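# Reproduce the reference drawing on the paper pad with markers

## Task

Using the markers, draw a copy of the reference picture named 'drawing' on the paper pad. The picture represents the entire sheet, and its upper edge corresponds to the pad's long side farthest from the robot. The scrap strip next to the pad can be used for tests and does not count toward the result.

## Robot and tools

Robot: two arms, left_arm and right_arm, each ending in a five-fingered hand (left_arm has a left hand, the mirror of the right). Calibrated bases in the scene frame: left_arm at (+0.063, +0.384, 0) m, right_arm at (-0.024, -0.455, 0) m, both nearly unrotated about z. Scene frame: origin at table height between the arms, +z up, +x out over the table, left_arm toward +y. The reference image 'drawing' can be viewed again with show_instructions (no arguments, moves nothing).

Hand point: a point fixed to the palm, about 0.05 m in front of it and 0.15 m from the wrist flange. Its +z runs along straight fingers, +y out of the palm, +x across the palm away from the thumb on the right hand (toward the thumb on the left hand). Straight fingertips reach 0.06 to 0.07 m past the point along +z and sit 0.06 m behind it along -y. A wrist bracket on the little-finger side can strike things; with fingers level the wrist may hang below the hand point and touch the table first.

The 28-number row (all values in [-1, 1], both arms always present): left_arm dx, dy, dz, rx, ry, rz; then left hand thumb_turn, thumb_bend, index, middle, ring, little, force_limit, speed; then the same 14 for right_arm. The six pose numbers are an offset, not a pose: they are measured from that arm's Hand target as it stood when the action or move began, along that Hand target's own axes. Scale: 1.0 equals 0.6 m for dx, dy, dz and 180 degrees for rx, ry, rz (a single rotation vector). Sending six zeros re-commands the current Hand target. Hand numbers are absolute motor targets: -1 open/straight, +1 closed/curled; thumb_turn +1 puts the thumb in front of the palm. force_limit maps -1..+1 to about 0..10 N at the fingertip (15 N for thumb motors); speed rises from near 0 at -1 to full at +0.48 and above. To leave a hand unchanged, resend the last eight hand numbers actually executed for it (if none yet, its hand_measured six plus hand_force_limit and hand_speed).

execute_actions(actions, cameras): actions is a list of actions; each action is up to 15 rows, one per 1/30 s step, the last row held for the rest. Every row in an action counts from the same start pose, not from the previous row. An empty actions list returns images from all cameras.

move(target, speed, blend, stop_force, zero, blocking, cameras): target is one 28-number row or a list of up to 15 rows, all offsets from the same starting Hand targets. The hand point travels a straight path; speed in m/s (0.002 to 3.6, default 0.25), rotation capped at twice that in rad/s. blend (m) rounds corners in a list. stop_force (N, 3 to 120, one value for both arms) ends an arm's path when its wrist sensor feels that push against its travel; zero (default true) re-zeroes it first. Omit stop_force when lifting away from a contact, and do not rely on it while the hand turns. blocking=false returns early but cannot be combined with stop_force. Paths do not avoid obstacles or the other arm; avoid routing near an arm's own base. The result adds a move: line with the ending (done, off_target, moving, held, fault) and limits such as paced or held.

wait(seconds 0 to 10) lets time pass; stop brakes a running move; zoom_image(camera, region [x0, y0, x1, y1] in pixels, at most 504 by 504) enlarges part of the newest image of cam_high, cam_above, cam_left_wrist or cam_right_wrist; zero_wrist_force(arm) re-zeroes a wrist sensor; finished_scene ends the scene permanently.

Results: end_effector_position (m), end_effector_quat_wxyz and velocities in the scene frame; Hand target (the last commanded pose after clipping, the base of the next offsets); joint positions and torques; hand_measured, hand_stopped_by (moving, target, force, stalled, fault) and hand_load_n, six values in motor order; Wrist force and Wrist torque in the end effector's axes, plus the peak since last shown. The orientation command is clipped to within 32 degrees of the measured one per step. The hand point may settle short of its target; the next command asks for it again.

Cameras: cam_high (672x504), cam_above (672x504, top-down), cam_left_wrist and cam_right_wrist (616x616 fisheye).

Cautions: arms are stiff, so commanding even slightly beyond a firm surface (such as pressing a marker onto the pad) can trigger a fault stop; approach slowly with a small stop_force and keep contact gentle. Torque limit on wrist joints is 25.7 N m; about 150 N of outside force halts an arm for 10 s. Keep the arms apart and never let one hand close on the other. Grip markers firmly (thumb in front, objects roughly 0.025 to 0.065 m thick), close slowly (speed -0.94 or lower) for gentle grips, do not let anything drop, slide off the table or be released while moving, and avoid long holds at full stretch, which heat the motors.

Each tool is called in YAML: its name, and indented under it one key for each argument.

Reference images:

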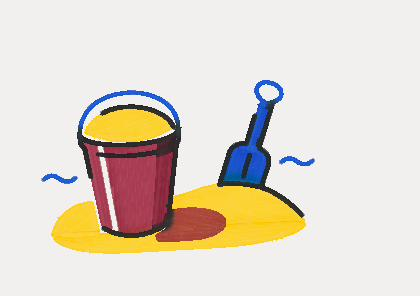

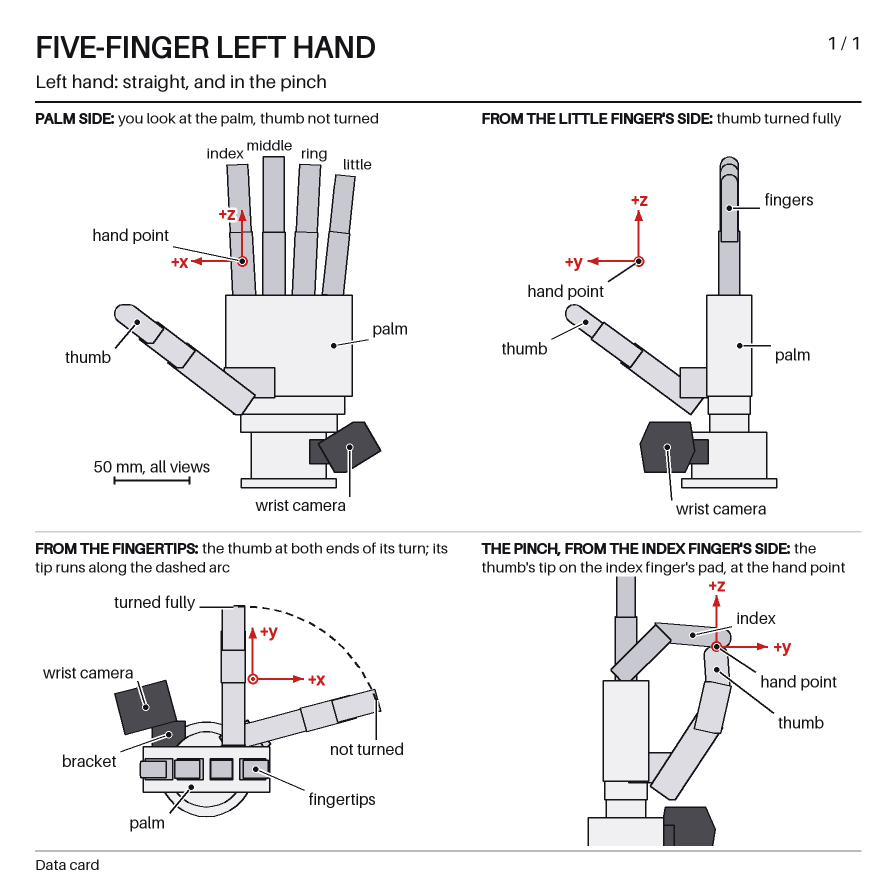

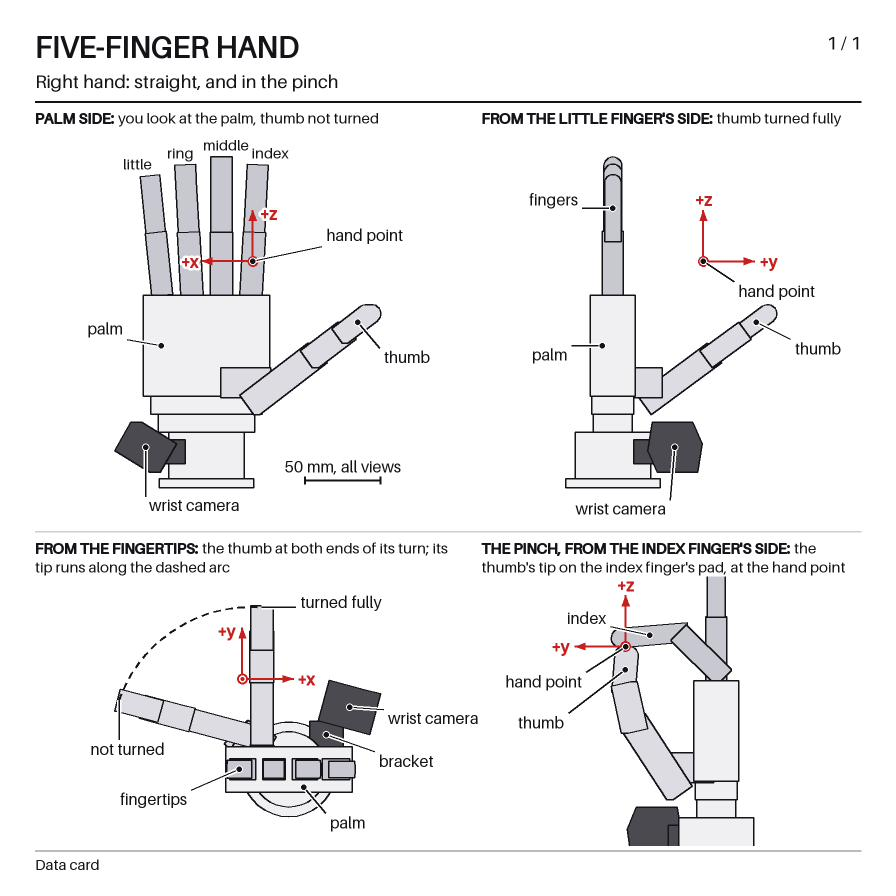

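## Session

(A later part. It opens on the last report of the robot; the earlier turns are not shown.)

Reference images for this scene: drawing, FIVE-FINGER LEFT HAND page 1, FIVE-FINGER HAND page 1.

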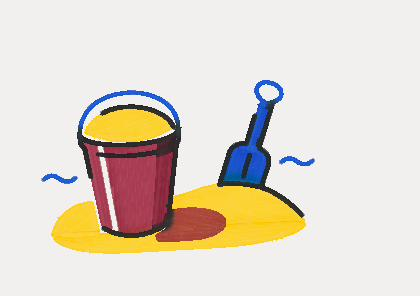

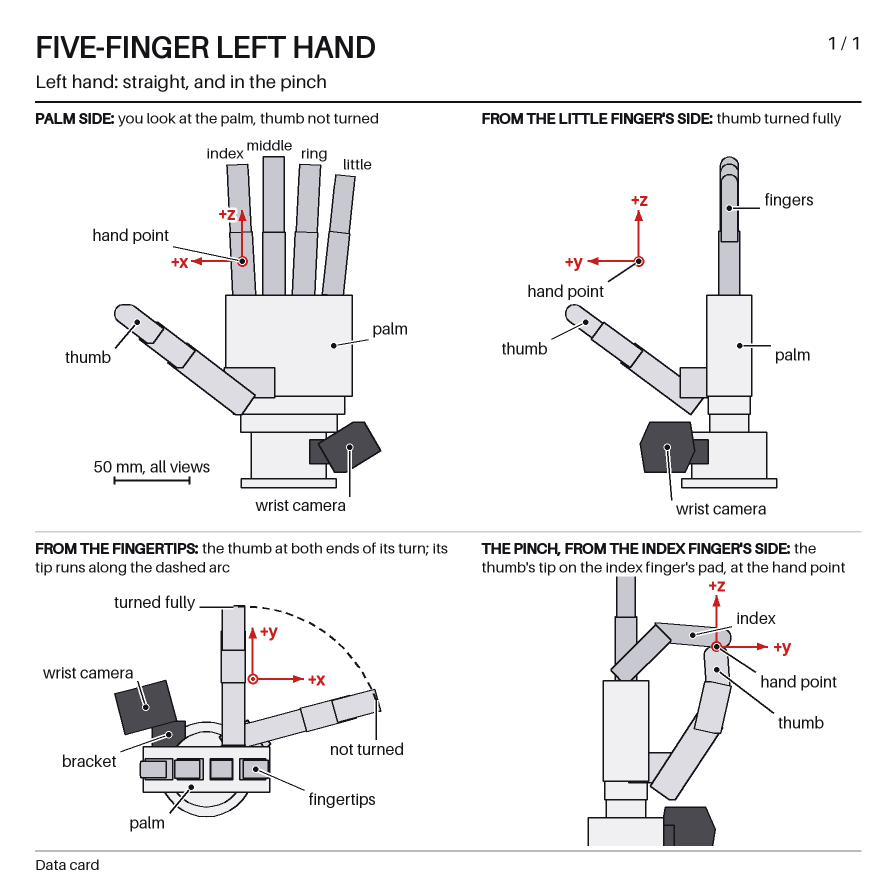

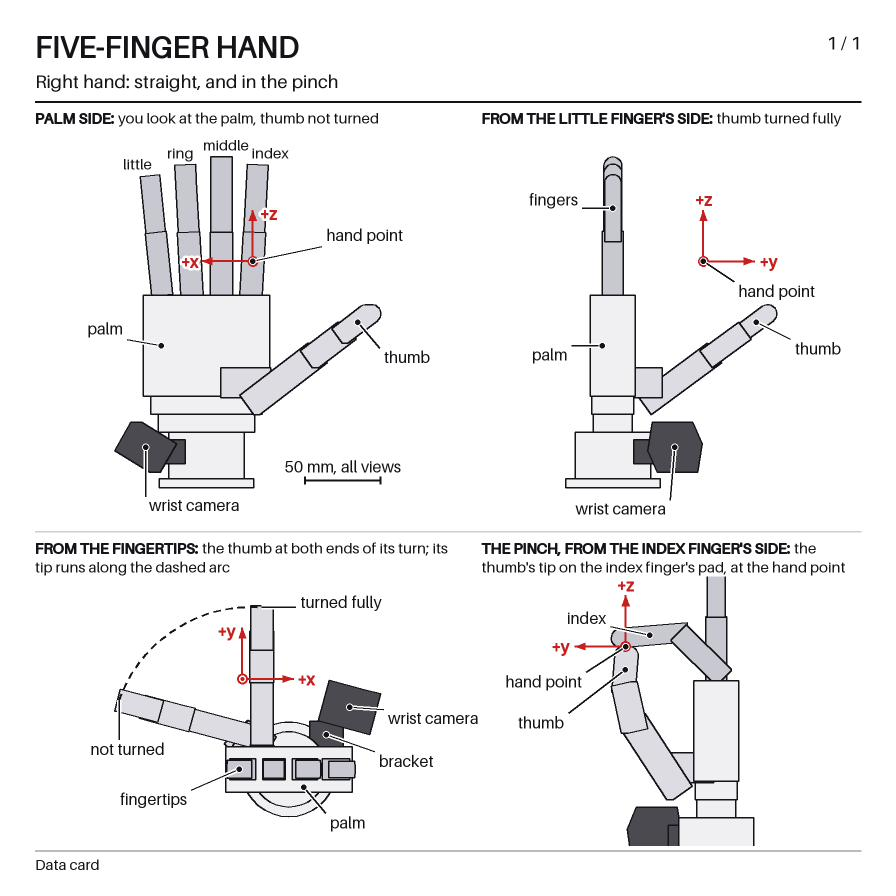

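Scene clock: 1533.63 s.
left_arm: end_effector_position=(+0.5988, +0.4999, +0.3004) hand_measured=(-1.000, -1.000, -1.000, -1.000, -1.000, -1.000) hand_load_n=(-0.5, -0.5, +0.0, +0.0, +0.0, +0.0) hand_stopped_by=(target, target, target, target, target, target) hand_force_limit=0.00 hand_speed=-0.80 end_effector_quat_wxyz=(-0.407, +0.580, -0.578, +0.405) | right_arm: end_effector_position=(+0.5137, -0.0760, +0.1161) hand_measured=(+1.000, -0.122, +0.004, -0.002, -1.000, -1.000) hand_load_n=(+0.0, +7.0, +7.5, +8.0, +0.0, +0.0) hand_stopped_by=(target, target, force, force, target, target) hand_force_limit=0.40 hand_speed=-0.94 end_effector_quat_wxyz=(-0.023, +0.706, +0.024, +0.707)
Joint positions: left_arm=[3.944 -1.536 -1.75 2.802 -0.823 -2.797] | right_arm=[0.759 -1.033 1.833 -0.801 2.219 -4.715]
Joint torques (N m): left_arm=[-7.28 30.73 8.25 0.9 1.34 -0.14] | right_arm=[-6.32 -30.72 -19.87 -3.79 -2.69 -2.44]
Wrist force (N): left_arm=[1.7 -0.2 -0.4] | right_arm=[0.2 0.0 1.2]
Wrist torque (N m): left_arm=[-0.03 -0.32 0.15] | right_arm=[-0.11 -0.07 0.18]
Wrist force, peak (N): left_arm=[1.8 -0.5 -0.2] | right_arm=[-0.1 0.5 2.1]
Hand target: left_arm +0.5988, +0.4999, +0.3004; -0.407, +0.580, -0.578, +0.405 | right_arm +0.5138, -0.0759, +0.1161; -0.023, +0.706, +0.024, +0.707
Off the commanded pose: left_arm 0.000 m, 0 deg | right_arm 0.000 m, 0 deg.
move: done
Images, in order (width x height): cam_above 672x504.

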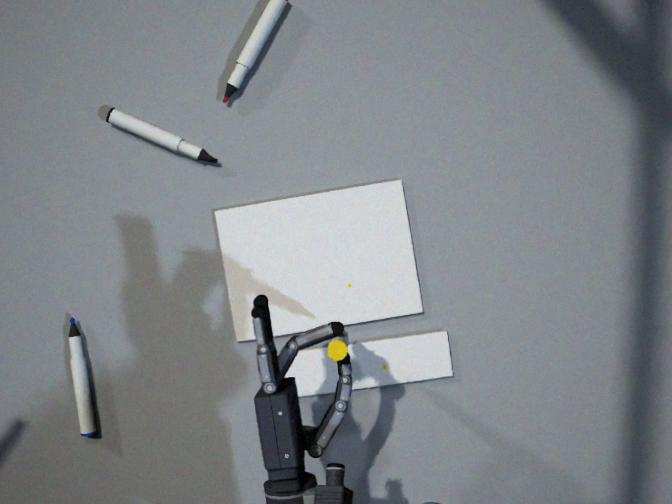

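move:
  target:
    - [0, 0, 0, 0, 0, 0, -1, -1, -1, -1, -1, -1, 0, -0.8, -0.0402, 0.05, 0.08, 0, 0, 0, 1, -0.12, 0.37, 0.37, -1, -1, 0.4, -0.94]
    - [0, 0, 0, 0, 0, 0, -1, -1, -1, -1, -1, -1, 0, -0.8, -0.0505, 0.05, 0.08, 0, 0, 0, 1, -0.12, 0.37, 0.37, -1, -1, 0.4, -0.94]
  speed: [0.1, 0.01]

move:
  target:
    - [0, 0, 0, 0, 0, 0, -1, -1, -1, -1, -1, -1, 0, -0.8, 0, -0.01, 0, 0, 0, 0, 1, -0.12, 0.37, 0.37, -1, -1, 0.4, -0.94]
  speed: 0.02

move:
  target:
    - [0, 0, 0, 0, 0, 0, -1, -1, -1, -1, -1, -1, 0, -0.8, 0.05, -0.05, -0.08, 0, 0, 0, 1, -0.12, 0.37, 0.37, -1, -1, 0.4, -0.94]
  speed: 0.1
  cameras: ["cam_above"]

zoom_image:
  camera: "cam_above"
  region: [200, 160, 460, 420]

Scene clock: 1559.10 s.
left_arm: end_effector_position=(+0.5988, +0.4999, +0.3004) hand_measured=(-1.000, -1.000, -1.000, -1.000, -1.000, -1.000) hand_load_n=(+0.0, +0.0, +0.0, +0.0, +0.0, +0.0) hand_stopped_by=(target, target, target, target, target, target) hand_force_limit=0.00 hand_speed=-0.80 end_effector_quat_wxyz=(-0.407, +0.580, -0.578, +0.405) | right_arm: end_effector_position=(+0.5637, -0.1027, +0.0858) hand_measured=(+1.000, -0.122, +0.004, -0.002, -1.000, -1.000) hand_load_n=(+0.0, +7.0, +7.5, +8.0, +0.0, +0.0) hand_stopped_by=(target, target, force, force, target, target) hand_force_limit=0.40 hand_speed=-0.94 end_effector_quat_wxyz=(-0.023, +0.706, +0.024, +0.707)
Joint positions: left_arm=[3.944 -1.536 -1.75 2.802 -0.823 -2.797] | right_arm=[0.654 -0.964 1.818 -0.855 2.115 -4.714]
Joint torques (N m): left_arm=[-6.67 30.87 8.02 0.92 1.52 -0.08] | right_arm=[-3.28 -44.4 -9.56 -1.81 1.59 2.55]
Wrist force (N): left_arm=[1.5 -0.1 -0.2] | right_arm=[0.5 0.4 1.0]
Wrist torque (N m): left_arm=[-0.03 -0.29 0.14] | right_arm=[-0.05 -0.03 0.18]
Wrist force, peak (N): left_arm=[1.9 -0.2 -0.3] | right_arm=[-0.4 0.5 1.7]
Hand target: left_arm +0.5988, +0.4999, +0.3004; -0.407, +0.580, -0.578, +0.405 | right_arm +0.5637, -0.1027, +0.0859; -0.023, +0.706, +0.024, +0.707
Off the commanded pose: left_arm 0.000 m, 0 deg | right_arm 0.000 m, 0 deg.
move: done

Scene clock: 1559.80 s.
left_arm: end_effector_position=(+0.5988, +0.4999, +0.3004) hand_measured=(-1.000, -1.000, -1.000, -1.000, -1.000, -1.000) hand_load_n=(-0.5, +0.0, +0.0, +0.0, +0.0, +0.0) hand_stopped_by=(target, target, target, target, target, target) hand_force_limit=0.00 hand_speed=-0.80 end_effector_quat_wxyz=(-0.407, +0.580, -0.578, +0.405) | right_arm: end_effector_position=(+0.5633, -0.0966, +0.0859) hand_measured=(+1.000, -0.122, +0.004, -0.002, -1.000, -1.000) hand_load_n=(+0.0, +7.0, +7.5, +8.0, +0.0, +0.0) hand_stopped_by=(target, target, force, force, target, target) hand_force_limit=0.40 hand_speed=-0.94 end_effector_quat_wxyz=(-0.023, +0.706, +0.024, +0.707)
Joint positions: left_arm=[3.944 -1.536 -1.75 2.802 -0.823 -2.797] | right_arm=[0.664 -0.957 1.804 -0.848 2.125 -4.714]
Joint torques (N m): left_arm=[-6.53 31.47 7.86 0.87 1.65 0] | right_arm=[-4.64 -42.82 -15.2 -0.07 1.12 1.38]
Wrist force (N): left_arm=[1.7 -0.5 -0.2] | right_arm=[0.1 0.6 1.0]
Wrist torque (N m): left_arm=[-0.07 -0.32 0.16] | right_arm=[-0.04 0.00 0.16]
Wrist force, peak (N): left_arm=[1.7 -0.5 -0.2] | right_arm=[0.3 0.4 1.4]
Hand target: left_arm +0.5988, +0.4999, +0.3004; -0.407, +0.580, -0.578, +0.405 | right_arm +0.5633, -0.0968, +0.0859; -0.023, +0.706, +0.024, +0.707
Off the commanded pose: left_arm 0.000 m, 0 deg | right_arm 0.000 m, 0 deg.
move: done

Scene clock: 1560.80 s.
left_arm: end_effector_position=(+0.5988, +0.4999, +0.3004) hand_measured=(-1.000, -1.000, -1.000, -1.000, -1.000, -1.000) hand_load_n=(+0.0, +0.0, +0.0, +0.0, +0.0, +0.0) hand_stopped_by=(target, target, target, target, target, target) hand_force_limit=0.00 hand_speed=-0.80 end_effector_quat_wxyz=(-0.407, +0.580, -0.578, +0.405) | right_arm: end_effector_position=(+0.5133, -0.0700, +0.1158) hand_measured=(+1.000, -0.122, +0.004, -0.002, -1.000, -1.000) hand_load_n=(+0.0, +7.5, +7.5, +8.0, +0.0, +0.0) hand_stopped_by=(target, target, force, force, target, target) hand_force_limit=0.40 hand_speed=-0.94 end_effector_quat_wxyz=(-0.023, +0.706, +0.024, +0.707)
Joint positions: left_arm=[3.944 -1.536 -1.75 2.802 -0.823 -2.797] | right_arm=[0.768 -1.024 1.818 -0.795 2.229 -4.715]
Joint torques (N m): left_arm=[-7.2 30.99 8.23 0.97 1.43 -0.07] | right_arm=[-5.84 -31.15 -20.59 -3.68 -2.61 -1.85]
Wrist force (N): left_arm=[1.6 -0.1 -0.2] | right_arm=[0.0 0.0 0.8]
Wrist torque (N m): left_arm=[-0.02 -0.29 0.14] | right_arm=[-0.09 -0.04 0.17]
Wrist force, peak (N): left_arm=[1.8 -0.3 -0.4] | right_arm=[-0.7 0.7 2.0]
Hand target: left_arm +0.5988, +0.4999, +0.3004; -0.407, +0.580, -0.578, +0.405 | right_arm +0.5134, -0.0700, +0.1158; -0.023, +0.706, +0.024, +0.707
Off the commanded pose: left_arm 0.000 m, 0 deg | right_arm 0.000 m, 0 deg.
move: done
Images, in order (width x height): cam_above 672x504.

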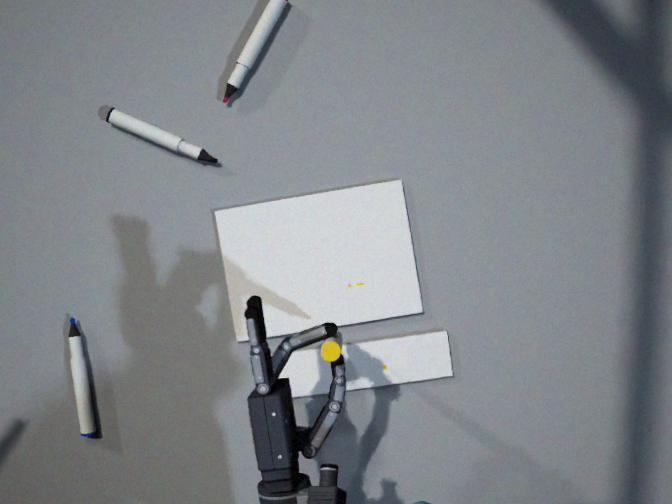

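Scaled by 1.938.

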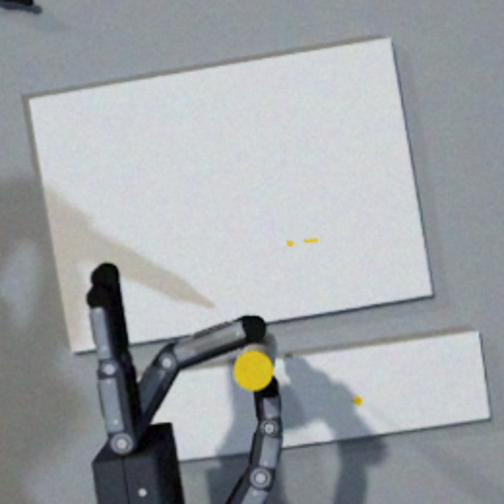

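zoom_image:
  camera: "cam_above"
  region: [330, 265, 380, 305]

Scaled by 10.080.

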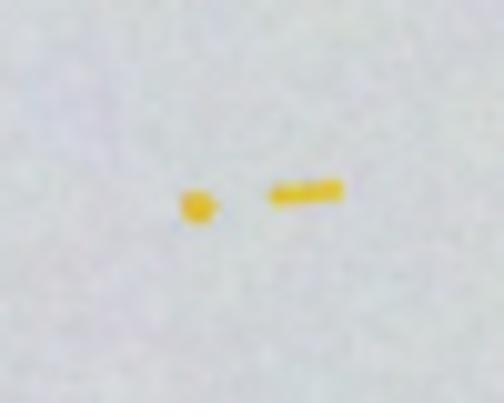

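move:
  target:
    - [0, 0, 0, 0, 0, 0, -1, -1, -1, -1, -1, -1, 0, -0.8, -0.0388, -0.1336, 0.0634, 0, 0, 0, 1, -0.12, 0.37, 0.37, -1, -1, 0.4, -0.94]
  speed: 0.15

move:
  target:
    - [0, 0, 0, 0, 0, 0, -1, -1, -1, -1, -1, -1, 0, -0.8, -0.0167, 0, 0, 0, 0, 0, 1, -0.12, 0.37, 0.37, -1, -1, 0.4, -0.94]
  speed: 0.004
  stop_force: 3

move:
  target:
    - [0, 0, 0, 0, 0, 0, -1, -1, -1, -1, -1, -1, 0, -0.8, 0.0133, 0, 0, 0, 0, 0, 1, -0.12, 0.37, 0.37, -1, -1, 0.4, -0.94]
    - [0, 0, 0, 0, 0, 0, -1, -1, -1, -1, -1, -1, 0, -0.8, 0.0133, 0.055, 0.0917, 0, 0, 0, 1, -0.12, 0.37, 0.37, -1, -1, 0.4, -0.94]
  speed: 0.1

move:
  target:
    - [0, 0, 0, 0, 0, 0, -1, -1, -1, -1, -1, -1, 0, -0.8, -0.0183, 0, 0, 0, 0, 0, 1, -0.12, 0.37, 0.37, -1, -1, 0.4, -0.94]
  speed: 0.004
  stop_force: 3

Scene clock: 1613.57 s.
left_arm: end_effector_position=(+0.5988, +0.4999, +0.3004) hand_measured=(-1.000, -1.000, -1.000, -1.000, -1.000, -1.000) hand_load_n=(-0.5, +0.0, +0.0, +0.0, +0.0, +0.0) hand_stopped_by=(target, target, target, target, target, target) hand_force_limit=0.00 hand_speed=-0.80 end_effector_quat_wxyz=(-0.407, +0.580, -0.578, +0.405) | right_arm: end_effector_position=(+0.5460, +0.0125, +0.0925) hand_measured=(+1.000, -0.122, +0.004, -0.002, -1.000, -1.000) hand_load_n=(+0.0, +7.5, +7.5, +8.0, +0.0, +0.0) hand_stopped_by=(target, target, force, force, target, target) hand_force_limit=0.40 hand_speed=-0.94 end_effector_quat_wxyz=(-0.023, +0.706, +0.024, +0.707)
Joint positions: left_arm=[3.944 -1.536 -1.75 2.802 -0.823 -2.797] | right_arm=[0.837 -0.831 1.535 -0.705 2.298 -4.715]
Joint torques (N m): left_arm=[-6.91 30.79 7.89 0.86 1.61 -0.08] | right_arm=[-7.83 -43.38 -23.92 -3.58 -2.82 2.73]
Wrist force (N): left_arm=[1.2 -0.3 -0.5] | right_arm=[0.2 0.5 1.0]
Wrist torque (N m): left_arm=[-0.03 -0.26 0.13] | right_arm=[-0.02 -0.05 0.20]
Wrist force, peak (N): left_arm=[2.1 0.0 0.0] | right_arm=[0.0 -0.7 1.4]
Hand target: left_arm +0.5988, +0.4999, +0.3004; -0.407, +0.580, -0.578, +0.405 | right_arm +0.5460, +0.0125, +0.0924; -0.023, +0.706, +0.024, +0.707
Off the commanded pose: left_arm 0.000 m, 0 deg | right_arm 0.000 m, 0 deg.
move: done

Scene clock: 1616.30 s.
left_arm: end_effector_position=(+0.5988, +0.4999, +0.3004) hand_measured=(-1.000, -1.000, -1.000, -1.000, -1.000, -1.000) hand_load_n=(+0.0, +0.0, +0.0, +0.0, +0.0, +0.0) hand_stopped_by=(target, target, target, target, target, target) hand_force_limit=0.00 hand_speed=-0.80 end_effector_quat_wxyz=(-0.407, +0.580, -0.578, +0.405) | right_arm: end_effector_position=(+0.5461, +0.0125, +0.0856) hand_measured=(+1.000, -0.122, +0.004, -0.002, -1.000, -1.000) hand_load_n=(-0.5, +7.5, +7.5, +8.0, +0.0, +0.0) hand_stopped_by=(target, target, force, force, target, target) hand_force_limit=0.40 hand_speed=-0.94 end_effector_quat_wxyz=(-0.023, +0.706, +0.024, +0.707)
Joint positions: left_arm=[3.944 -1.536 -1.75 2.802 -0.823 -2.797] | right_arm=[0.837 -0.82 1.537 -0.718 2.298 -4.715]
Joint torques (N m): left_arm=[-6.6 30.52 8.44 0.87 1.49 0.02] | right_arm=[-7.31 -54.97 -17.49 1.87 -2.43 2.69]
Wrist force (N): left_arm=[1.5 -0.2 -0.3] | right_arm=[3.6 0.4 1.0]
Wrist torque (N m): left_arm=[-0.04 -0.29 0.14] | right_arm=[-0.03 -0.06 0.20]
Wrist force, peak (N): left_arm=[1.9 -0.2 -0.4] | right_arm=[4.7 0.4 1.3]
Hand target: left_arm +0.5988, +0.4999, +0.3004; -0.407, +0.580, -0.578, +0.405 | right_arm +0.5461, +0.0125, +0.0856; -0.023, +0.706, +0.024, +0.707 (not the last commanded pose)
Off the commanded pose: left_arm 0.000 m, 0 deg | right_arm 0.003 m, 0 deg.
move: contact (right_arm)

Scene clock: 1617.83 s.
left_arm: end_effector_position=(+0.5988, +0.4999, +0.3004) hand_measured=(-1.000, -1.000, -1.000, -1.000, -1.000, -1.000) hand_load_n=(+0.0, +0.0, +0.0, +0.0, +0.0, +0.0) hand_stopped_by=(target, target, target, target, target, target) hand_force_limit=0.00 hand_speed=-0.80 end_effector_quat_wxyz=(-0.407, +0.580, -0.578, +0.405) | right_arm: end_effector_position=(+0.6031, -0.0167, +0.0936) hand_measured=(+1.000, -0.122, +0.004, -0.002, -1.000, -1.000) hand_load_n=(+0.0, +7.0, +7.5, +8.0, +0.0, +0.0) hand_stopped_by=(target, target, force, force, target, target) hand_force_limit=0.40 hand_speed=-0.94 end_effector_quat_wxyz=(-0.023, +0.706, +0.024, +0.707)
Joint positions: left_arm=[3.944 -1.536 -1.75 2.802 -0.823 -2.797] | right_arm=[0.735 -0.817 1.503 -0.687 2.196 -4.715]
Joint torques (N m): left_arm=[-6.52 30.46 8.12 0.79 1.64 -0.02] | right_arm=[7.46 -57.78 -9.24 -2.62 2.9 2.77]
Wrist force (N): left_arm=[1.6 0.1 -0.2] | right_arm=[0.3 0.4 1.2]
Wrist torque (N m): left_arm=[0.01 -0.31 0.13] | right_arm=[-0.04 -0.07 0.19]
Wrist force, peak (N): left_arm=[1.9 -0.1 -0.3] | right_arm=[3.8 0.4 1.0]
Hand target: left_arm +0.5988, +0.4999, +0.3004; -0.407, +0.580, -0.578, +0.405 | right_arm +0.6031, -0.0168, +0.0937; -0.023, +0.706, +0.024, +0.707
Off the commanded pose: left_arm 0.000 m, 0 deg | right_arm 0.000 m, 0 deg.
move: done

Scene clock: 1620.90 s.
left_arm: end_effector_position=(+0.5988, +0.4999, +0.3004) hand_measured=(-1.000, -1.000, -1.000, -1.000, -1.000, -1.000) hand_load_n=(+0.0, +0.0, +0.0, +0.0, +0.0, +0.0) hand_stopped_by=(target, target, target, target, target, target) hand_force_limit=0.00 hand_speed=-0.80 end_effector_quat_wxyz=(-0.407, +0.580, -0.578, +0.405) | right_arm: end_effector_position=(+0.6031, -0.0168, +0.0857) hand_measured=(+1.000, -0.122, +0.004, -0.002, -1.000, -1.000) hand_load_n=(-1.0, +7.5, +7.5, +8.0, +0.0, +0.0) hand_stopped_by=(target, target, force, force, target, target) hand_force_limit=0.40 hand_speed=-0.94 end_effector_quat_wxyz=(-0.023, +0.706, +0.024, +0.707)
Joint positions: left_arm=[3.944 -1.536 -1.75 2.802 -0.823 -2.797] | right_arm=[0.735 -0.805 1.506 -0.702 2.196 -4.715]
Joint torques (N m): left_arm=[-5.76 31.26 8.23 0.79 1.48 -0.07] | right_arm=[-7.27 -55.19 -19.22 1.77 -0.57 2.56]
Wrist force (N): left_arm=[1.5 -0.2 0.0] | right_arm=[3.2 0.4 1.4]
Wrist torque (N m): left_arm=[-0.05 -0.28 0.14] | right_arm=[-0.02 0.01 0.15]
Wrist force, peak (N): left_arm=[1.8 -0.1 -0.6] | right_arm=[4.6 0.5 1.1]
Hand target: left_arm +0.5988, +0.4999, +0.3004; -0.407, +0.580, -0.578, +0.405 | right_arm +0.6032, -0.0168, +0.0857; -0.023, +0.706, +0.024, +0.707 (not the last commanded pose)
Off the commanded pose: left_arm 0.000 m, 0 deg | right_arm 0.003 m, 0 deg.
move: contact (right_arm)

move:
  target:
    - [0,0,0,0,0,0,-1,-1,-1,-1,-1,-1,0,-0.8,0.05,0,0,0,0,0,1,-0.12,0.37,0.37,-1,-1,0.4,-0.94]
    - [0,0,0,0,0,0,-1,-1,-1,-1,-1,-1,0,-0.8,0.08,0,-0.2,0,0,0,1,-0.12,0.37,0.37,-1,-1,0.4,-0.94]
  speed: 0.15
  blend: [0.01,0]
  cameras: ["cam_above"]

Scene clock: 1700.17 s.
left_arm: end_effector_position=(+0.5988, +0.4999, +0.3004) hand_measured=(-1.000, -1.000, -1.000, -1.000, -1.000, -1.000) hand_load_n=(+0.0, +0.0, +0.0, +0.0, +0.0, +0.0) hand_stopped_by=(target, target, target, target, target, target) hand_force_limit=0.00 hand_speed=-0.80 end_effector_quat_wxyz=(-0.407, +0.580, -0.578, +0.405) | right_arm: end_effector_position=(+0.4834, -0.0246, +0.1336) hand_measured=(+1.000, -0.122, +0.004, -0.002, -1.000, -1.000) hand_load_n=(+0.0, +7.0, +7.5, +8.0, +0.0, +0.0) hand_stopped_by=(target, target, force, force, target, target) hand_force_limit=0.40 hand_speed=-0.94 end_effector_quat_wxyz=(-0.023, +0.706, +0.024, +0.707)
Joint positions: left_arm=[3.944 -1.536 -1.75 2.802 -0.823 -2.797] | right_arm=[0.873 -1.011 1.732 -0.723 2.334 -4.715]
Joint torques (N m): left_arm=[-1.5 30.45 9.31 0.55 1.43 0.33] | right_arm=[0.37 -38.09 -21.55 1.39 -2.19 -2.88]
Wrist force (N): left_arm=[1.5 -0.1 -0.2] | right_arm=[-0.2 -0.2 0.9]
Wrist torque (N m): left_arm=[-0.04 -0.28 0.14] | right_arm=[-0.14 -0.01 0.12]
Wrist force, peak (N): left_arm=[2.2 0.1 -0.2] | right_arm=[4.0 0.4 1.0]
Hand target: left_arm +0.5988, +0.4999, +0.3004; -0.407, +0.580, -0.578, +0.405 | right_arm +0.4834, -0.0246, +0.1336; -0.023, +0.706, +0.024, +0.707
Off the commanded pose: left_arm 0.000 m, 0 deg | right_arm 0.000 m, 0 deg.
move: done
Images, in order (width x height): cam_above 672x504.

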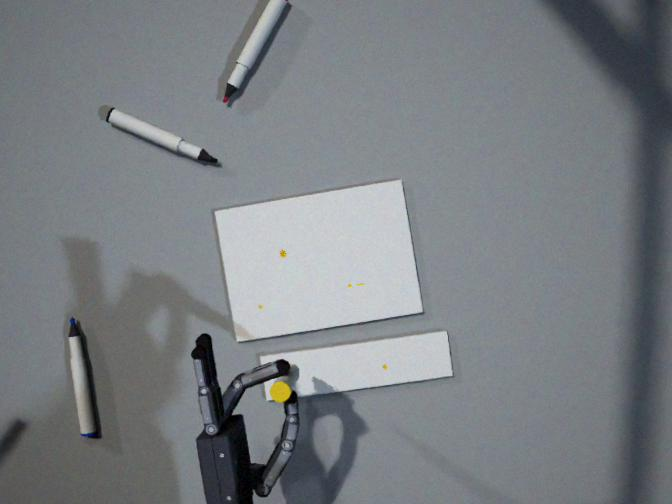

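zoom_image:
  camera: "cam_above"
  region: [205, 170, 435, 350]

zoom_image:
  camera: "cam_above"
  region: [240, 240, 300, 320]

zoom_image:
  camera: "cam_above"
  region: [330, 260, 390, 320]

Scaled by 2.191.

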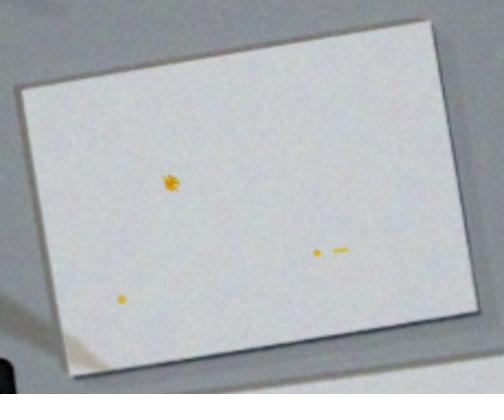

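Scaled by 6.300.

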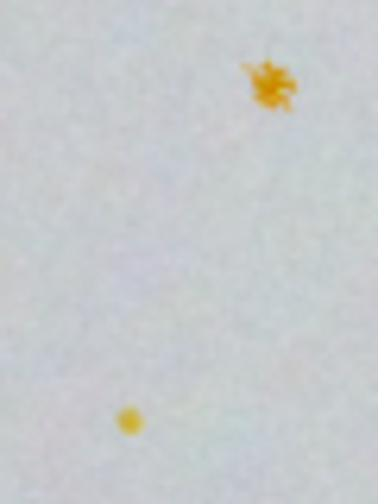

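Scaled by 8.400.

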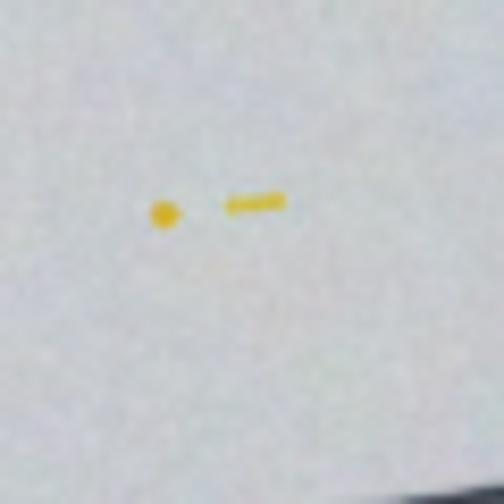

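show_instructions:

Reference images for this scene: drawing, FIVE-FINGER LEFT HAND page 1, FIVE-FINGER HAND page 1.

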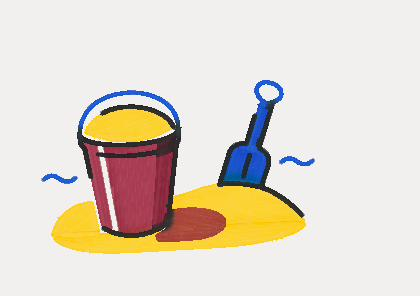

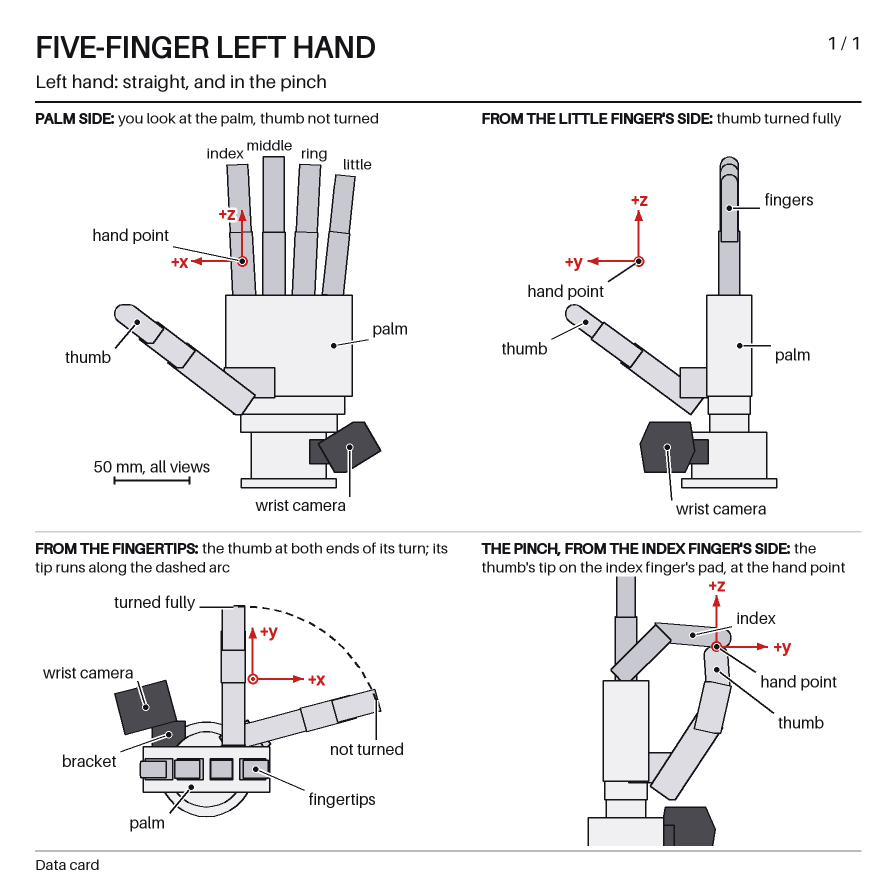

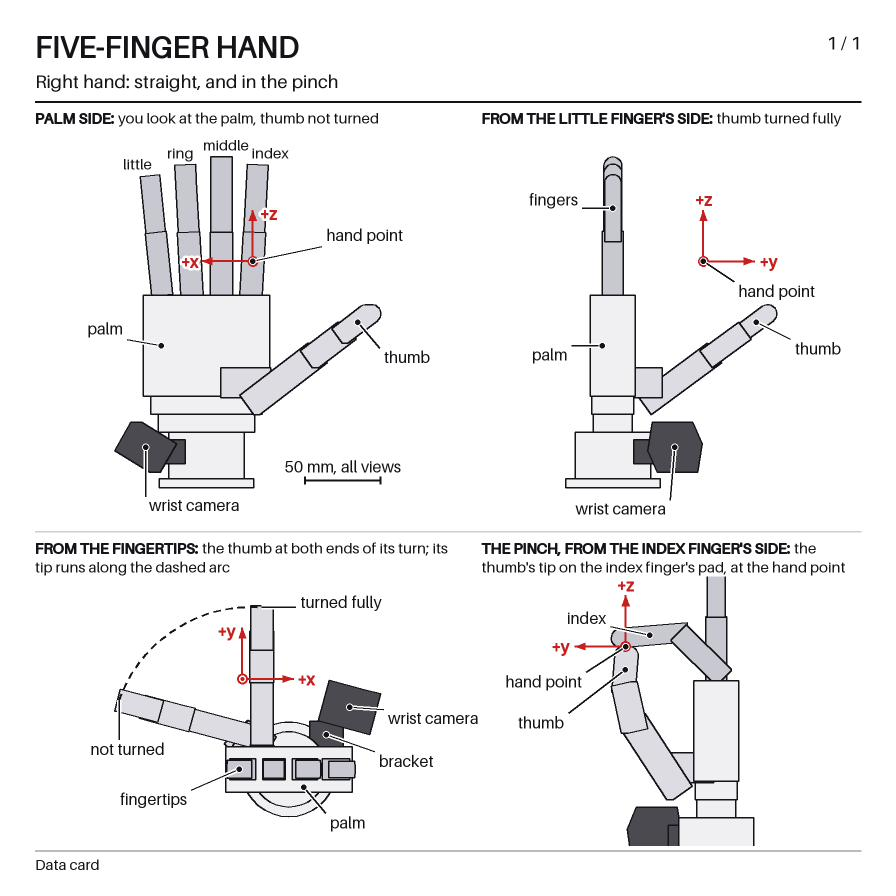

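move:
  target: [0,0,0,0,0,0,-1,-1,-1,-1,-1,-1,0,-0.8,0,0,0,0.00894,0,0,1,-0.12,0.37,0.37,-1,-1,0.4,-0.94]
  speed: 0.1

move:
  target: [0,0,0,0,0,0,-1,-1,-1,-1,-1,-1,0,-0.8,-0.0667,-0.0583,0.1075,0,0,0,1,-0.12,0.37,0.37,-1,-1,0.4,-0.94]
  speed: 0.15

Scene clock: 1889.00 s.
left_arm: end_effector_position=(+0.5988, +0.4999, +0.3004) hand_measured=(-1.000, -1.000, -1.000, -1.000, -1.000, -1.000) hand_load_n=(+0.0, +0.0, +0.0, +0.0, +0.0, +0.0) hand_stopped_by=(target, target, target, target, target, target) hand_force_limit=0.00 hand_speed=-0.80 end_effector_quat_wxyz=(-0.407, +0.580, -0.578, +0.405) | right_arm: end_effector_position=(+0.4834, -0.0246, +0.1336) hand_measured=(+1.000, -0.122, +0.004, -0.002, -1.000, -1.000) hand_load_n=(+0.0, +7.5, +7.5, +8.5, +0.0, +0.0) hand_stopped_by=(target, target, force, force, target, target) hand_force_limit=0.40 hand_speed=-0.94 end_effector_quat_wxyz=(-0.033, +0.706, +0.034, +0.707) end_effector_velocity=(+0.001, -0.002, +0.000) end_effector_angular_velocity=(+0.001, -0.001, -0.007)
Joint positions: left_arm=[3.944 -1.536 -1.75 2.802 -0.823 -2.797] | right_arm=[0.865 -1.024 1.754 -0.732 2.297 -4.715]
Joint velocities: left_arm=[within noise] | right_arm=[-0.002 0 -0.001 -0.001 0.005 0]
Joint torques (N m): left_arm=[-0.97 30.79 8.2 0.71 1.66 0.31] | right_arm=[3.91 -35.27 -26.25 -1.82 2.92 0.97]
Wrist force (N): left_arm=[1.5 -0.1 -0.3] | right_arm=[0.2 0.2 1.1]
Wrist torque (N m): left_arm=[-0.03 -0.29 0.14] | right_arm=[-0.08 -0.07 0.18]
Wrist force, peak (N): left_arm=[2.0 -0.2 -0.2] | right_arm=[-0.3 0.1 1.2]
Hand target: left_arm +0.5988, +0.4999, +0.3004; -0.407, +0.580, -0.578, +0.405 | right_arm +0.4834, -0.0246, +0.1336; -0.033, +0.706, +0.034, +0.707
Off the commanded pose: left_arm 0.000 m, 0 deg | right_arm 0.000 m, 0 deg.
move: done

Scene clock: 1890.03 s.
left_arm: end_effector_position=(+0.5988, +0.4999, +0.3004) hand_measured=(-1.000, -1.000, -1.000, -1.000, -1.000, -1.000) hand_load_n=(-0.5, +0.0, +0.0, +0.0, +0.0, +0.0) hand_stopped_by=(target, target, target, target, target, target) hand_force_limit=0.00 hand_speed=-0.80 end_effector_quat_wxyz=(-0.407, +0.580, -0.578, +0.405) | right_arm: end_effector_position=(+0.5443, +0.0161, +0.0936) hand_measured=(+1.000, -0.122, +0.004, -0.002, -1.000, -1.000) hand_load_n=(+0.0, +7.0, +7.5, +8.0, +0.0, +0.0) hand_stopped_by=(target, target, force, force, target, target) hand_force_limit=0.40 hand_speed=-0.94 end_effector_quat_wxyz=(-0.033, +0.706, +0.034, +0.707)
Joint positions: left_arm=[3.944 -1.536 -1.75 2.802 -0.823 -2.797] | right_arm=[0.837 -0.841 1.55 -0.711 2.269 -4.715]
Joint torques (N m): left_arm=[-1.36 30.15 8.63 0.68 1.7 0.35] | right_arm=[8.66 -41.94 -21.2 -3.78 2.84 2.24]
Wrist force (N): left_arm=[1.3 -0.3 -0.1] | right_arm=[0.3 0.7 0.8]
Wrist torque (N m): left_arm=[-0.06 -0.25 0.13] | right_arm=[0.02 -0.07 0.19]
Wrist force, peak (N): left_arm=[1.9 -0.1 -0.2] | right_arm=[-0.5 0.2 1.7]
Hand target: left_arm +0.5988, +0.4999, +0.3004; -0.407, +0.580, -0.578, +0.405 | right_arm +0.5443, +0.0162, +0.0936; -0.033, +0.706, +0.034, +0.707
Off the commanded pose: left_arm 0.000 m, 0 deg | right_arm 0.000 m, 0 deg.
move: done

move:
  target:
    - [0,0,0,0,0,0,-1,-1,-1,-1,-1,-1,0,-0.8,-0.01267,0,0,0,0,0,1,-0.12,0.37,0.37,-1,-1,0.4,-0.94]
    - [0,0,0,0,0,0,-1,-1,-1,-1,-1,-1,0,-0.8,-0.01267,0.0357,0,0,0,0,1,-0.12,0.37,0.37,-1,-1,0.4,-0.94]
    - [0,0,0,0,0,0,-1,-1,-1,-1,-1,-1,0,-0.8,0.0,0.0357,0,0,0,0,1,-0.12,0.37,0.37,-1,-1,0.4,-0.94]
    - [0,0,0,0,0,0,-1,-1,-1,-1,-1,-1,0,-0.8,0.05,0.0357,-0.22,0,0,0,1,-0.12,0.37,0.37,-1,-1,0.4,-0.94]
  speed: [0.02,0.05,0.08,0.2]
  blend: [0.0005,0.0005,0.003,0]
  cameras: ["cam_above"]

zoom_image:
  camera: "cam_above"
  region: [205, 170, 435, 350]

zoom_image:
  camera: "cam_above"
  region: [240, 280, 300, 330]

Scene clock: 1913.60 s.
left_arm: end_effector_position=(+0.5988, +0.4999, +0.3004) hand_measured=(-1.000, -1.000, -1.000, -1.000, -1.000, -1.000) hand_load_n=(-0.5, +0.0, +0.0, +0.0, -0.5, +0.0) hand_stopped_by=(target, target, target, target, target, target) hand_force_limit=0.00 hand_speed=-0.80 end_effector_quat_wxyz=(-0.407, +0.580, -0.578, +0.405) | right_arm: end_effector_position=(+0.4150, -0.0175, +0.1235) hand_measured=(+1.000, -0.122, +0.004, -0.002, -1.000, -1.000) hand_load_n=(+0.0, +7.5, +7.5, +8.0, +0.0, +0.0) hand_stopped_by=(target, target, force, force, target, target) hand_force_limit=0.40 hand_speed=-0.94 end_effector_quat_wxyz=(-0.033, +0.706, +0.034, +0.707)
Joint positions: left_arm=[3.944 -1.536 -1.75 2.802 -0.823 -2.797] | right_arm=[0.98 -1.047 1.831 -0.786 2.412 -4.715]
Joint torques (N m): left_arm=[-0.46 31.14 9.84 0.53 1.55 0.32] | right_arm=[7.27 -40.26 -18.72 0.93 -1.5 -2.99]
Wrist force (N): left_arm=[1.7 -0.1 -0.3] | right_arm=[0.1 -0.2 1.0]
Wrist torque (N m): left_arm=[-0.01 -0.32 0.15] | right_arm=[-0.13 -0.03 0.21]
Wrist force, peak (N): left_arm=[1.9 -0.2 -0.2] | right_arm=[3.3 -0.4 0.5]
Hand target: left_arm +0.5988, +0.4999, +0.3004; -0.407, +0.580, -0.578, +0.405 | right_arm +0.4149, -0.0175, +0.1235; -0.033, +0.706, +0.034, +0.707
Off the commanded pose: left_arm 0.000 m, 0 deg | right_arm 0.000 m, 0 deg.
move: done
Images, in order (width x height): cam_above 672x504.

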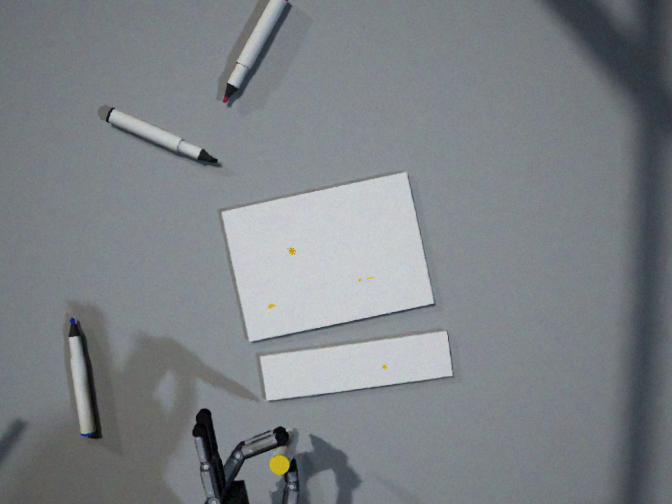

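Scaled by 2.191.

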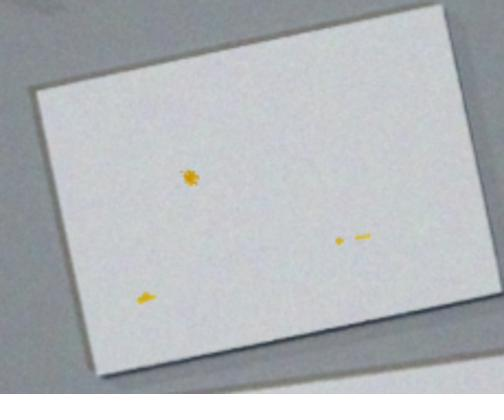

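Scaled by 8.400.

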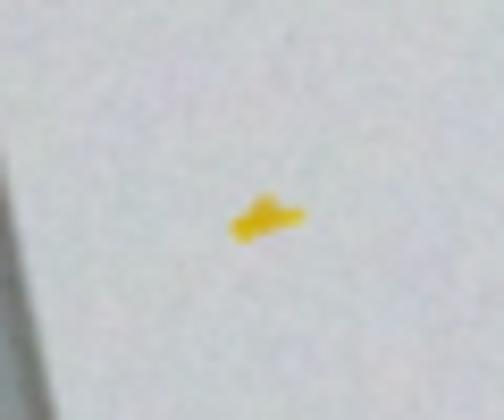

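zoom_image:
  camera: "cam_above"
  region: [210, 195, 240, 225]

zoom_image:
  camera: "cam_above"
  region: [392, 160, 422, 190]

zoom_image:
  camera: "cam_above"
  region: [418, 290, 448, 320]

zoom_image:
  camera: "cam_above"
  region: [235, 325, 265, 355]

Scaled by 16.800.

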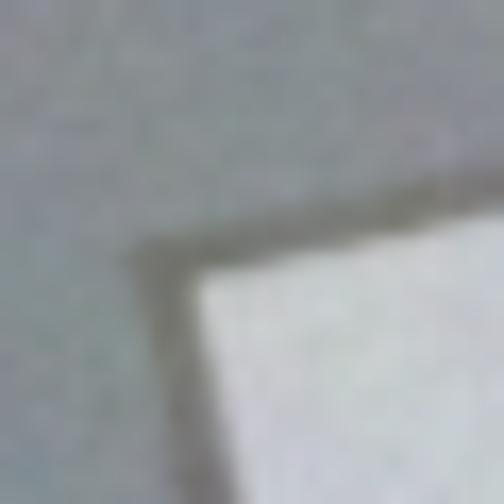

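Scaled by 16.800.

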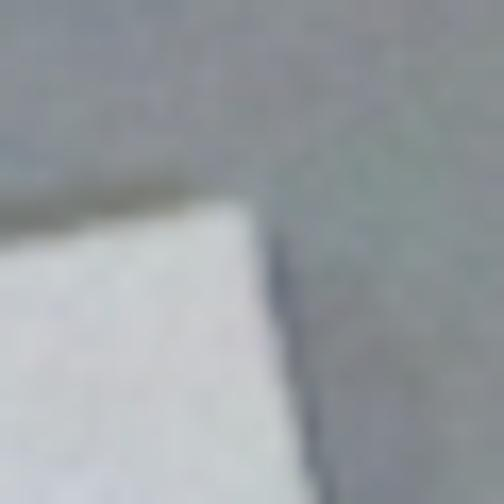

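Scaled by 16.800.

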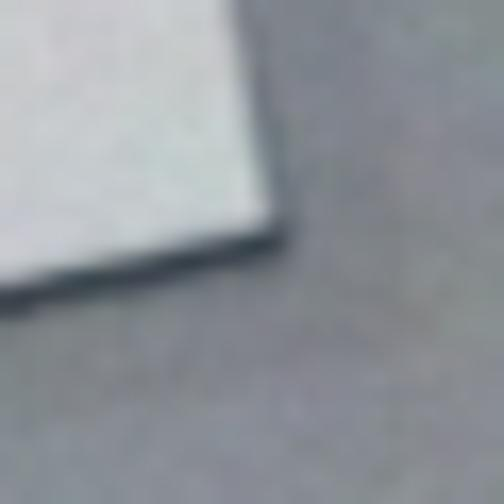

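Scaled by 16.800.

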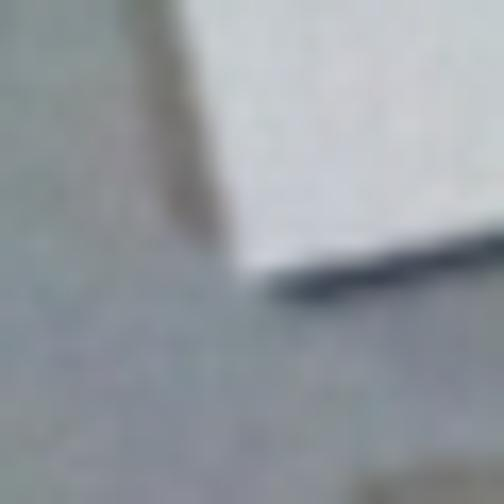

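move:
  target:
    - [0,0,0,0,0,0,-1,-1,-1,-1,-1,-1,0,-0.8,-0.03,0.08708,0.2238,0.0135,0,0,1,-0.12,0.37,0.37,-1,-1,0.4,-0.94]
    - [0,0,0,0,0,0,-1,-1,-1,-1,-1,-1,0,-0.8,-0.0595,0.08708,0.2238,0.0135,0,0,1,-0.12,0.37,0.37,-1,-1,0.4,-0.94]
  speed: [0.15,0.05]

zero_wrist_force:
  arm: "right_arm"

move:
  target: [0,0,0,0,0,0,-1,-1,-1,-1,-1,-1,0,-0.8,-0.002,0,0,0,0,0,1,-0.12,0.37,0.37,-1,-1,0.4,-0.94]
  speed: 0.01

Scene clock: 2180.97 s.
left_arm: end_effector_position=(+0.5988, +0.4999, +0.3004) hand_measured=(-1.000, -1.000, -1.000, -1.000, -1.000, -1.000) hand_load_n=(+0.0, +0.0, +0.0, +0.0, +0.0, +0.0) hand_stopped_by=(target, target, target, target, target, target) hand_force_limit=0.00 hand_speed=-0.80 end_effector_quat_wxyz=(-0.407, +0.580, -0.578, +0.405) | right_arm: end_effector_position=(+0.5535, -0.0570, +0.0879) hand_measured=(+1.000, -0.122, +0.004, -0.002, -1.000, -1.000) hand_load_n=(+0.0, +7.0, +8.0, +8.0, +0.0, +0.0) hand_stopped_by=(target, target, force, force, target, target) hand_force_limit=0.40 hand_speed=-0.94 end_effector_quat_wxyz=(-0.048, +0.705, +0.049, +0.706)
Joint positions: left_arm=[3.944 -1.536 -1.75 2.802 -0.823 -2.797] | right_arm=[0.713 -0.945 1.773 -0.829 2.103 -4.714]
Joint torques (N m): left_arm=[-0.82 30.15 9.43 0.52 1.51 0.39] | right_arm=[-7.56 -51.84 -18.95 1.01 -2.75 0.93]
Wrist force (N): left_arm=[1.6 -0.1 -0.2] | right_arm=[0.2 0.7 1.1]
Wrist torque (N m): left_arm=[-0.03 -0.30 0.14] | right_arm=[-0.02 -0.05 0.19]
Wrist force, peak (N): left_arm=[2.0 -0.4 -0.2] | right_arm=[0.3 0.9 2.2]
Hand target: left_arm +0.5988, +0.4999, +0.3004; -0.407, +0.580, -0.578, +0.405 | right_arm +0.5535, -0.0569, +0.0880; -0.048, +0.705, +0.049, +0.706
Off the commanded pose: left_arm 0.000 m, 0 deg | right_arm 0.000 m, 0 deg.
move: done

Wrist force sensor zeroed.

Scene clock: 2181.67 s.
left_arm: end_effector_position=(+0.5988, +0.4999, +0.3004) hand_measured=(-1.000, -1.000, -1.000, -1.000, -1.000, -1.000) hand_load_n=(+0.0, +0.0, -0.5, +0.0, +0.0, +0.0) hand_stopped_by=(target, target, target, target, target, target) hand_force_limit=0.00 hand_speed=-0.80 end_effector_quat_wxyz=(-0.407, +0.580, -0.578, +0.405) | right_arm: end_effector_position=(+0.5535, -0.0569, +0.0868) hand_measured=(+1.000, -0.122, +0.004, -0.002, -1.000, -1.000) hand_load_n=(+0.0, +7.0, +7.5, +8.0, -0.5, +0.5) hand_stopped_by=(target, target, force, force, target, target) hand_force_limit=0.40 hand_speed=-0.94 end_effector_quat_wxyz=(-0.048, +0.705, +0.049, +0.706)
Joint positions: left_arm=[3.944 -1.536 -1.75 2.802 -0.823 -2.797] | right_arm=[0.713 -0.943 1.773 -0.831 2.103 -4.714]
Joint torques (N m): left_arm=[-0.69 29.99 9.33 0.67 1.54 0.3] | right_arm=[-7.37 -35.66 -8.15 -3.57 -2.81 -2.03]
Wrist force (N, zeroed by zero_wrist_force on right_arm): left_arm=[1.6 -0.1 -0.5] | right_arm=[0.0 0.1 -0.2]
Wrist torque (N m, zeroed by zero_wrist_force on right_arm): left_arm=[0.00 -0.31 0.14] | right_arm=[0.02 -0.01 0.00]
Wrist force, peak (N, zeroed by zero_wrist_force on right_arm): left_arm=[1.8 -0.1 -0.3] | right_arm=[0.0 -0.4 -0.2]
Hand target: left_arm +0.5988, +0.4999, +0.3004; -0.407, +0.580, -0.578, +0.405 | right_arm +0.5535, -0.0569, +0.0868; -0.048, +0.705, +0.049, +0.706
Off the commanded pose: left_arm 0.000 m, 0 deg | right_arm 0.000 m, 0 deg.
move: done

move:
  target: [0,0,0,0,0,0,-1,-1,-1,-1,-1,-1,0,-0.8,-0.00067,0,0,0,0,0,1,-0.12,0.37,0.37,-1,-1,0.4,-0.94]
  speed: 0.01

move:
  target: [0,0,0,0,0,0,-1,-1,-1,-1,-1,-1,0,-0.8,-0.00033,0,0,0,0,0,1,-0.12,0.37,0.37,-1,-1,0.4,-0.94]
  speed: 0.01

move:
  target: [0,0,0,0,0,0,-1,-1,-1,-1,-1,-1,0,-0.8,-0.00025,0,0,0,0,0,1,-0.12,0.37,0.37,-1,-1,0.4,-0.94]
  speed: 0.01

Scene clock: 2191.87 s.
left_arm: end_effector_position=(+0.5988, +0.4999, +0.3004) hand_measured=(-1.000, -1.000, -1.000, -1.000, -1.000, -1.000) hand_load_n=(+0.0, +0.0, +0.0, +0.0, +0.0, +0.0) hand_stopped_by=(target, target, target, target, target, target) hand_force_limit=0.00 hand_speed=-0.80 end_effector_quat_wxyz=(-0.407, +0.580, -0.578, +0.405) | right_arm: end_effector_position=(+0.5535, -0.0569, +0.0864) hand_measured=(+1.000, -0.122, +0.004, -0.002, -1.000, -1.000) hand_load_n=(+0.5, +7.0, +7.5, +8.0, +0.0, +0.0) hand_stopped_by=(target, target, force, force, target, target) hand_force_limit=0.40 hand_speed=-0.94 end_effector_quat_wxyz=(-0.048, +0.705, +0.049, +0.706)
Joint positions: left_arm=[3.944 -1.536 -1.75 2.802 -0.823 -2.797] | right_arm=[0.713 -0.942 1.773 -0.832 2.103 -4.714]
Joint torques (N m): left_arm=[-0.19 29.77 9.78 0.55 1.56 0.28] | right_arm=[-7.49 -33.9 -7.41 -3.74 -2.74 -2.25]
Wrist force (N, zeroed by zero_wrist_force on right_arm): left_arm=[1.2 -0.2 -0.4] | right_arm=[0.3 0.0 -0.1]
Wrist torque (N m, zeroed by zero_wrist_force on right_arm): left_arm=[-0.03 -0.25 0.12] | right_arm=[0.00 -0.05 0.02]
Wrist force, peak (N, zeroed by zero_wrist_force on right_arm): left_arm=[1.9 -0.4 0.0] | right_arm=[-0.1 -0.6 0.1]
Hand target: left_arm +0.5988, +0.4999, +0.3004; -0.407, +0.580, -0.578, +0.405 | right_arm +0.5535, -0.0569, +0.0864; -0.048, +0.705, +0.049, +0.706
Off the commanded pose: left_arm 0.000 m, 0 deg | right_arm 0.000 m, 0 deg.
move: done

Scene clock: 2192.57 s.
left_arm: end_effector_position=(+0.5988, +0.4999, +0.3004) hand_measured=(-1.000, -1.000, -1.000, -1.000, -1.000, -1.000) hand_load_n=(+0.0, +0.0, +0.0, +0.0, +0.0, +0.0) hand_stopped_by=(target, target, target, target, target, target) hand_force_limit=0.00 hand_speed=-0.80 end_effector_quat_wxyz=(-0.407, +0.580, -0.578, +0.405) | right_arm: end_effector_position=(+0.5535, -0.0569, +0.0862) hand_measured=(+1.000, -0.122, +0.004, -0.002, -1.000, -1.000) hand_load_n=(+0.0, +7.5, +7.5, +8.0, +0.0, +0.0) hand_stopped_by=(target, target, force, force, target, target) hand_force_limit=0.40 hand_speed=-0.94 end_effector_quat_wxyz=(-0.048, +0.705, +0.049, +0.706)
Joint positions: left_arm=[3.944 -1.536 -1.75 2.802 -0.823 -2.797] | right_arm=[0.713 -0.942 1.773 -0.833 2.103 -4.714]
Joint torques (N m): left_arm=[0.64 30.22 9.41 0.58 1.59 0.44] | right_arm=[-8.11 -34.35 -8.02 -3.69 -2.8 -2.19]
Wrist force (N, zeroed by zero_wrist_force on right_arm): left_arm=[1.7 -0.1 -0.3] | right_arm=[0.3 0.2 0.1]
Wrist torque (N m, zeroed by zero_wrist_force on right_arm): left_arm=[-0.01 -0.32 0.14] | right_arm=[0.03 -0.06 0.02]
Wrist force, peak (N, zeroed by zero_wrist_force on right_arm): left_arm=[1.8 -0.3 -0.2] | right_arm=[0.3 0.2 0.1]
Hand target: left_arm +0.5988, +0.4999, +0.3004; -0.407, +0.580, -0.578, +0.405 | right_arm +0.5535, -0.0569, +0.0862; -0.048, +0.705, +0.049, +0.706
Off the commanded pose: left_arm 0.000 m, 0 deg | right_arm 0.000 m, 0 deg.
move: done

Scene clock: 2193.27 s.
left_arm: end_effector_position=(+0.5988, +0.4999, +0.3004) hand_measured=(-1.000, -1.000, -1.000, -1.000, -1.000, -1.000) hand_load_n=(+0.0, +0.0, +0.0, +0.0, +0.0, +0.0) hand_stopped_by=(target, target, target, target, target, target) hand_force_limit=0.00 hand_speed=-0.80 end_effector_quat_wxyz=(-0.407, +0.580, -0.578, +0.405) | right_arm: end_effector_position=(+0.5535, -0.0569, +0.0860) hand_measured=(+1.000, -0.122, +0.004, -0.002, -1.000, -1.000) hand_load_n=(+0.0, +7.0, +7.5, +8.0, +0.0, +0.0) hand_stopped_by=(target, target, force, force, target, target) hand_force_limit=0.40 hand_speed=-0.94 end_effector_quat_wxyz=(-0.048, +0.705, +0.049, +0.706)
Joint positions: left_arm=[3.944 -1.536 -1.75 2.802 -0.823 -2.797] | right_arm=[0.713 -0.942 1.773 -0.833 2.103 -4.714]
Joint torques (N m): left_arm=[1.04 30.6 9.76 0.57 1.62 0.37] | right_arm=[-7.97 -33.69 -7.49 -3.87 -2.82 -2.19]
Wrist force (N, zeroed by zero_wrist_force on right_arm): left_arm=[1.8 -0.3 -0.3] | right_arm=[-0.1 0.1 -0.2]
Wrist torque (N m, zeroed by zero_wrist_force on right_arm): left_arm=[-0.04 -0.34 0.16] | right_arm=[0.02 0.01 -0.01]
Wrist force, peak (N, zeroed by zero_wrist_force on right_arm): left_arm=[1.9 -0.2 -0.1] | right_arm=[-0.4 -0.2 0.0]
Hand target: left_arm +0.5988, +0.4999, +0.3004; -0.407, +0.580, -0.578, +0.405 | right_arm +0.5535, -0.0569, +0.0860; -0.048, +0.705, +0.049, +0.706
Off the commanded pose: left_arm 0.000 m, 0 deg | right_arm 0.000 m, 0 deg.
move: done


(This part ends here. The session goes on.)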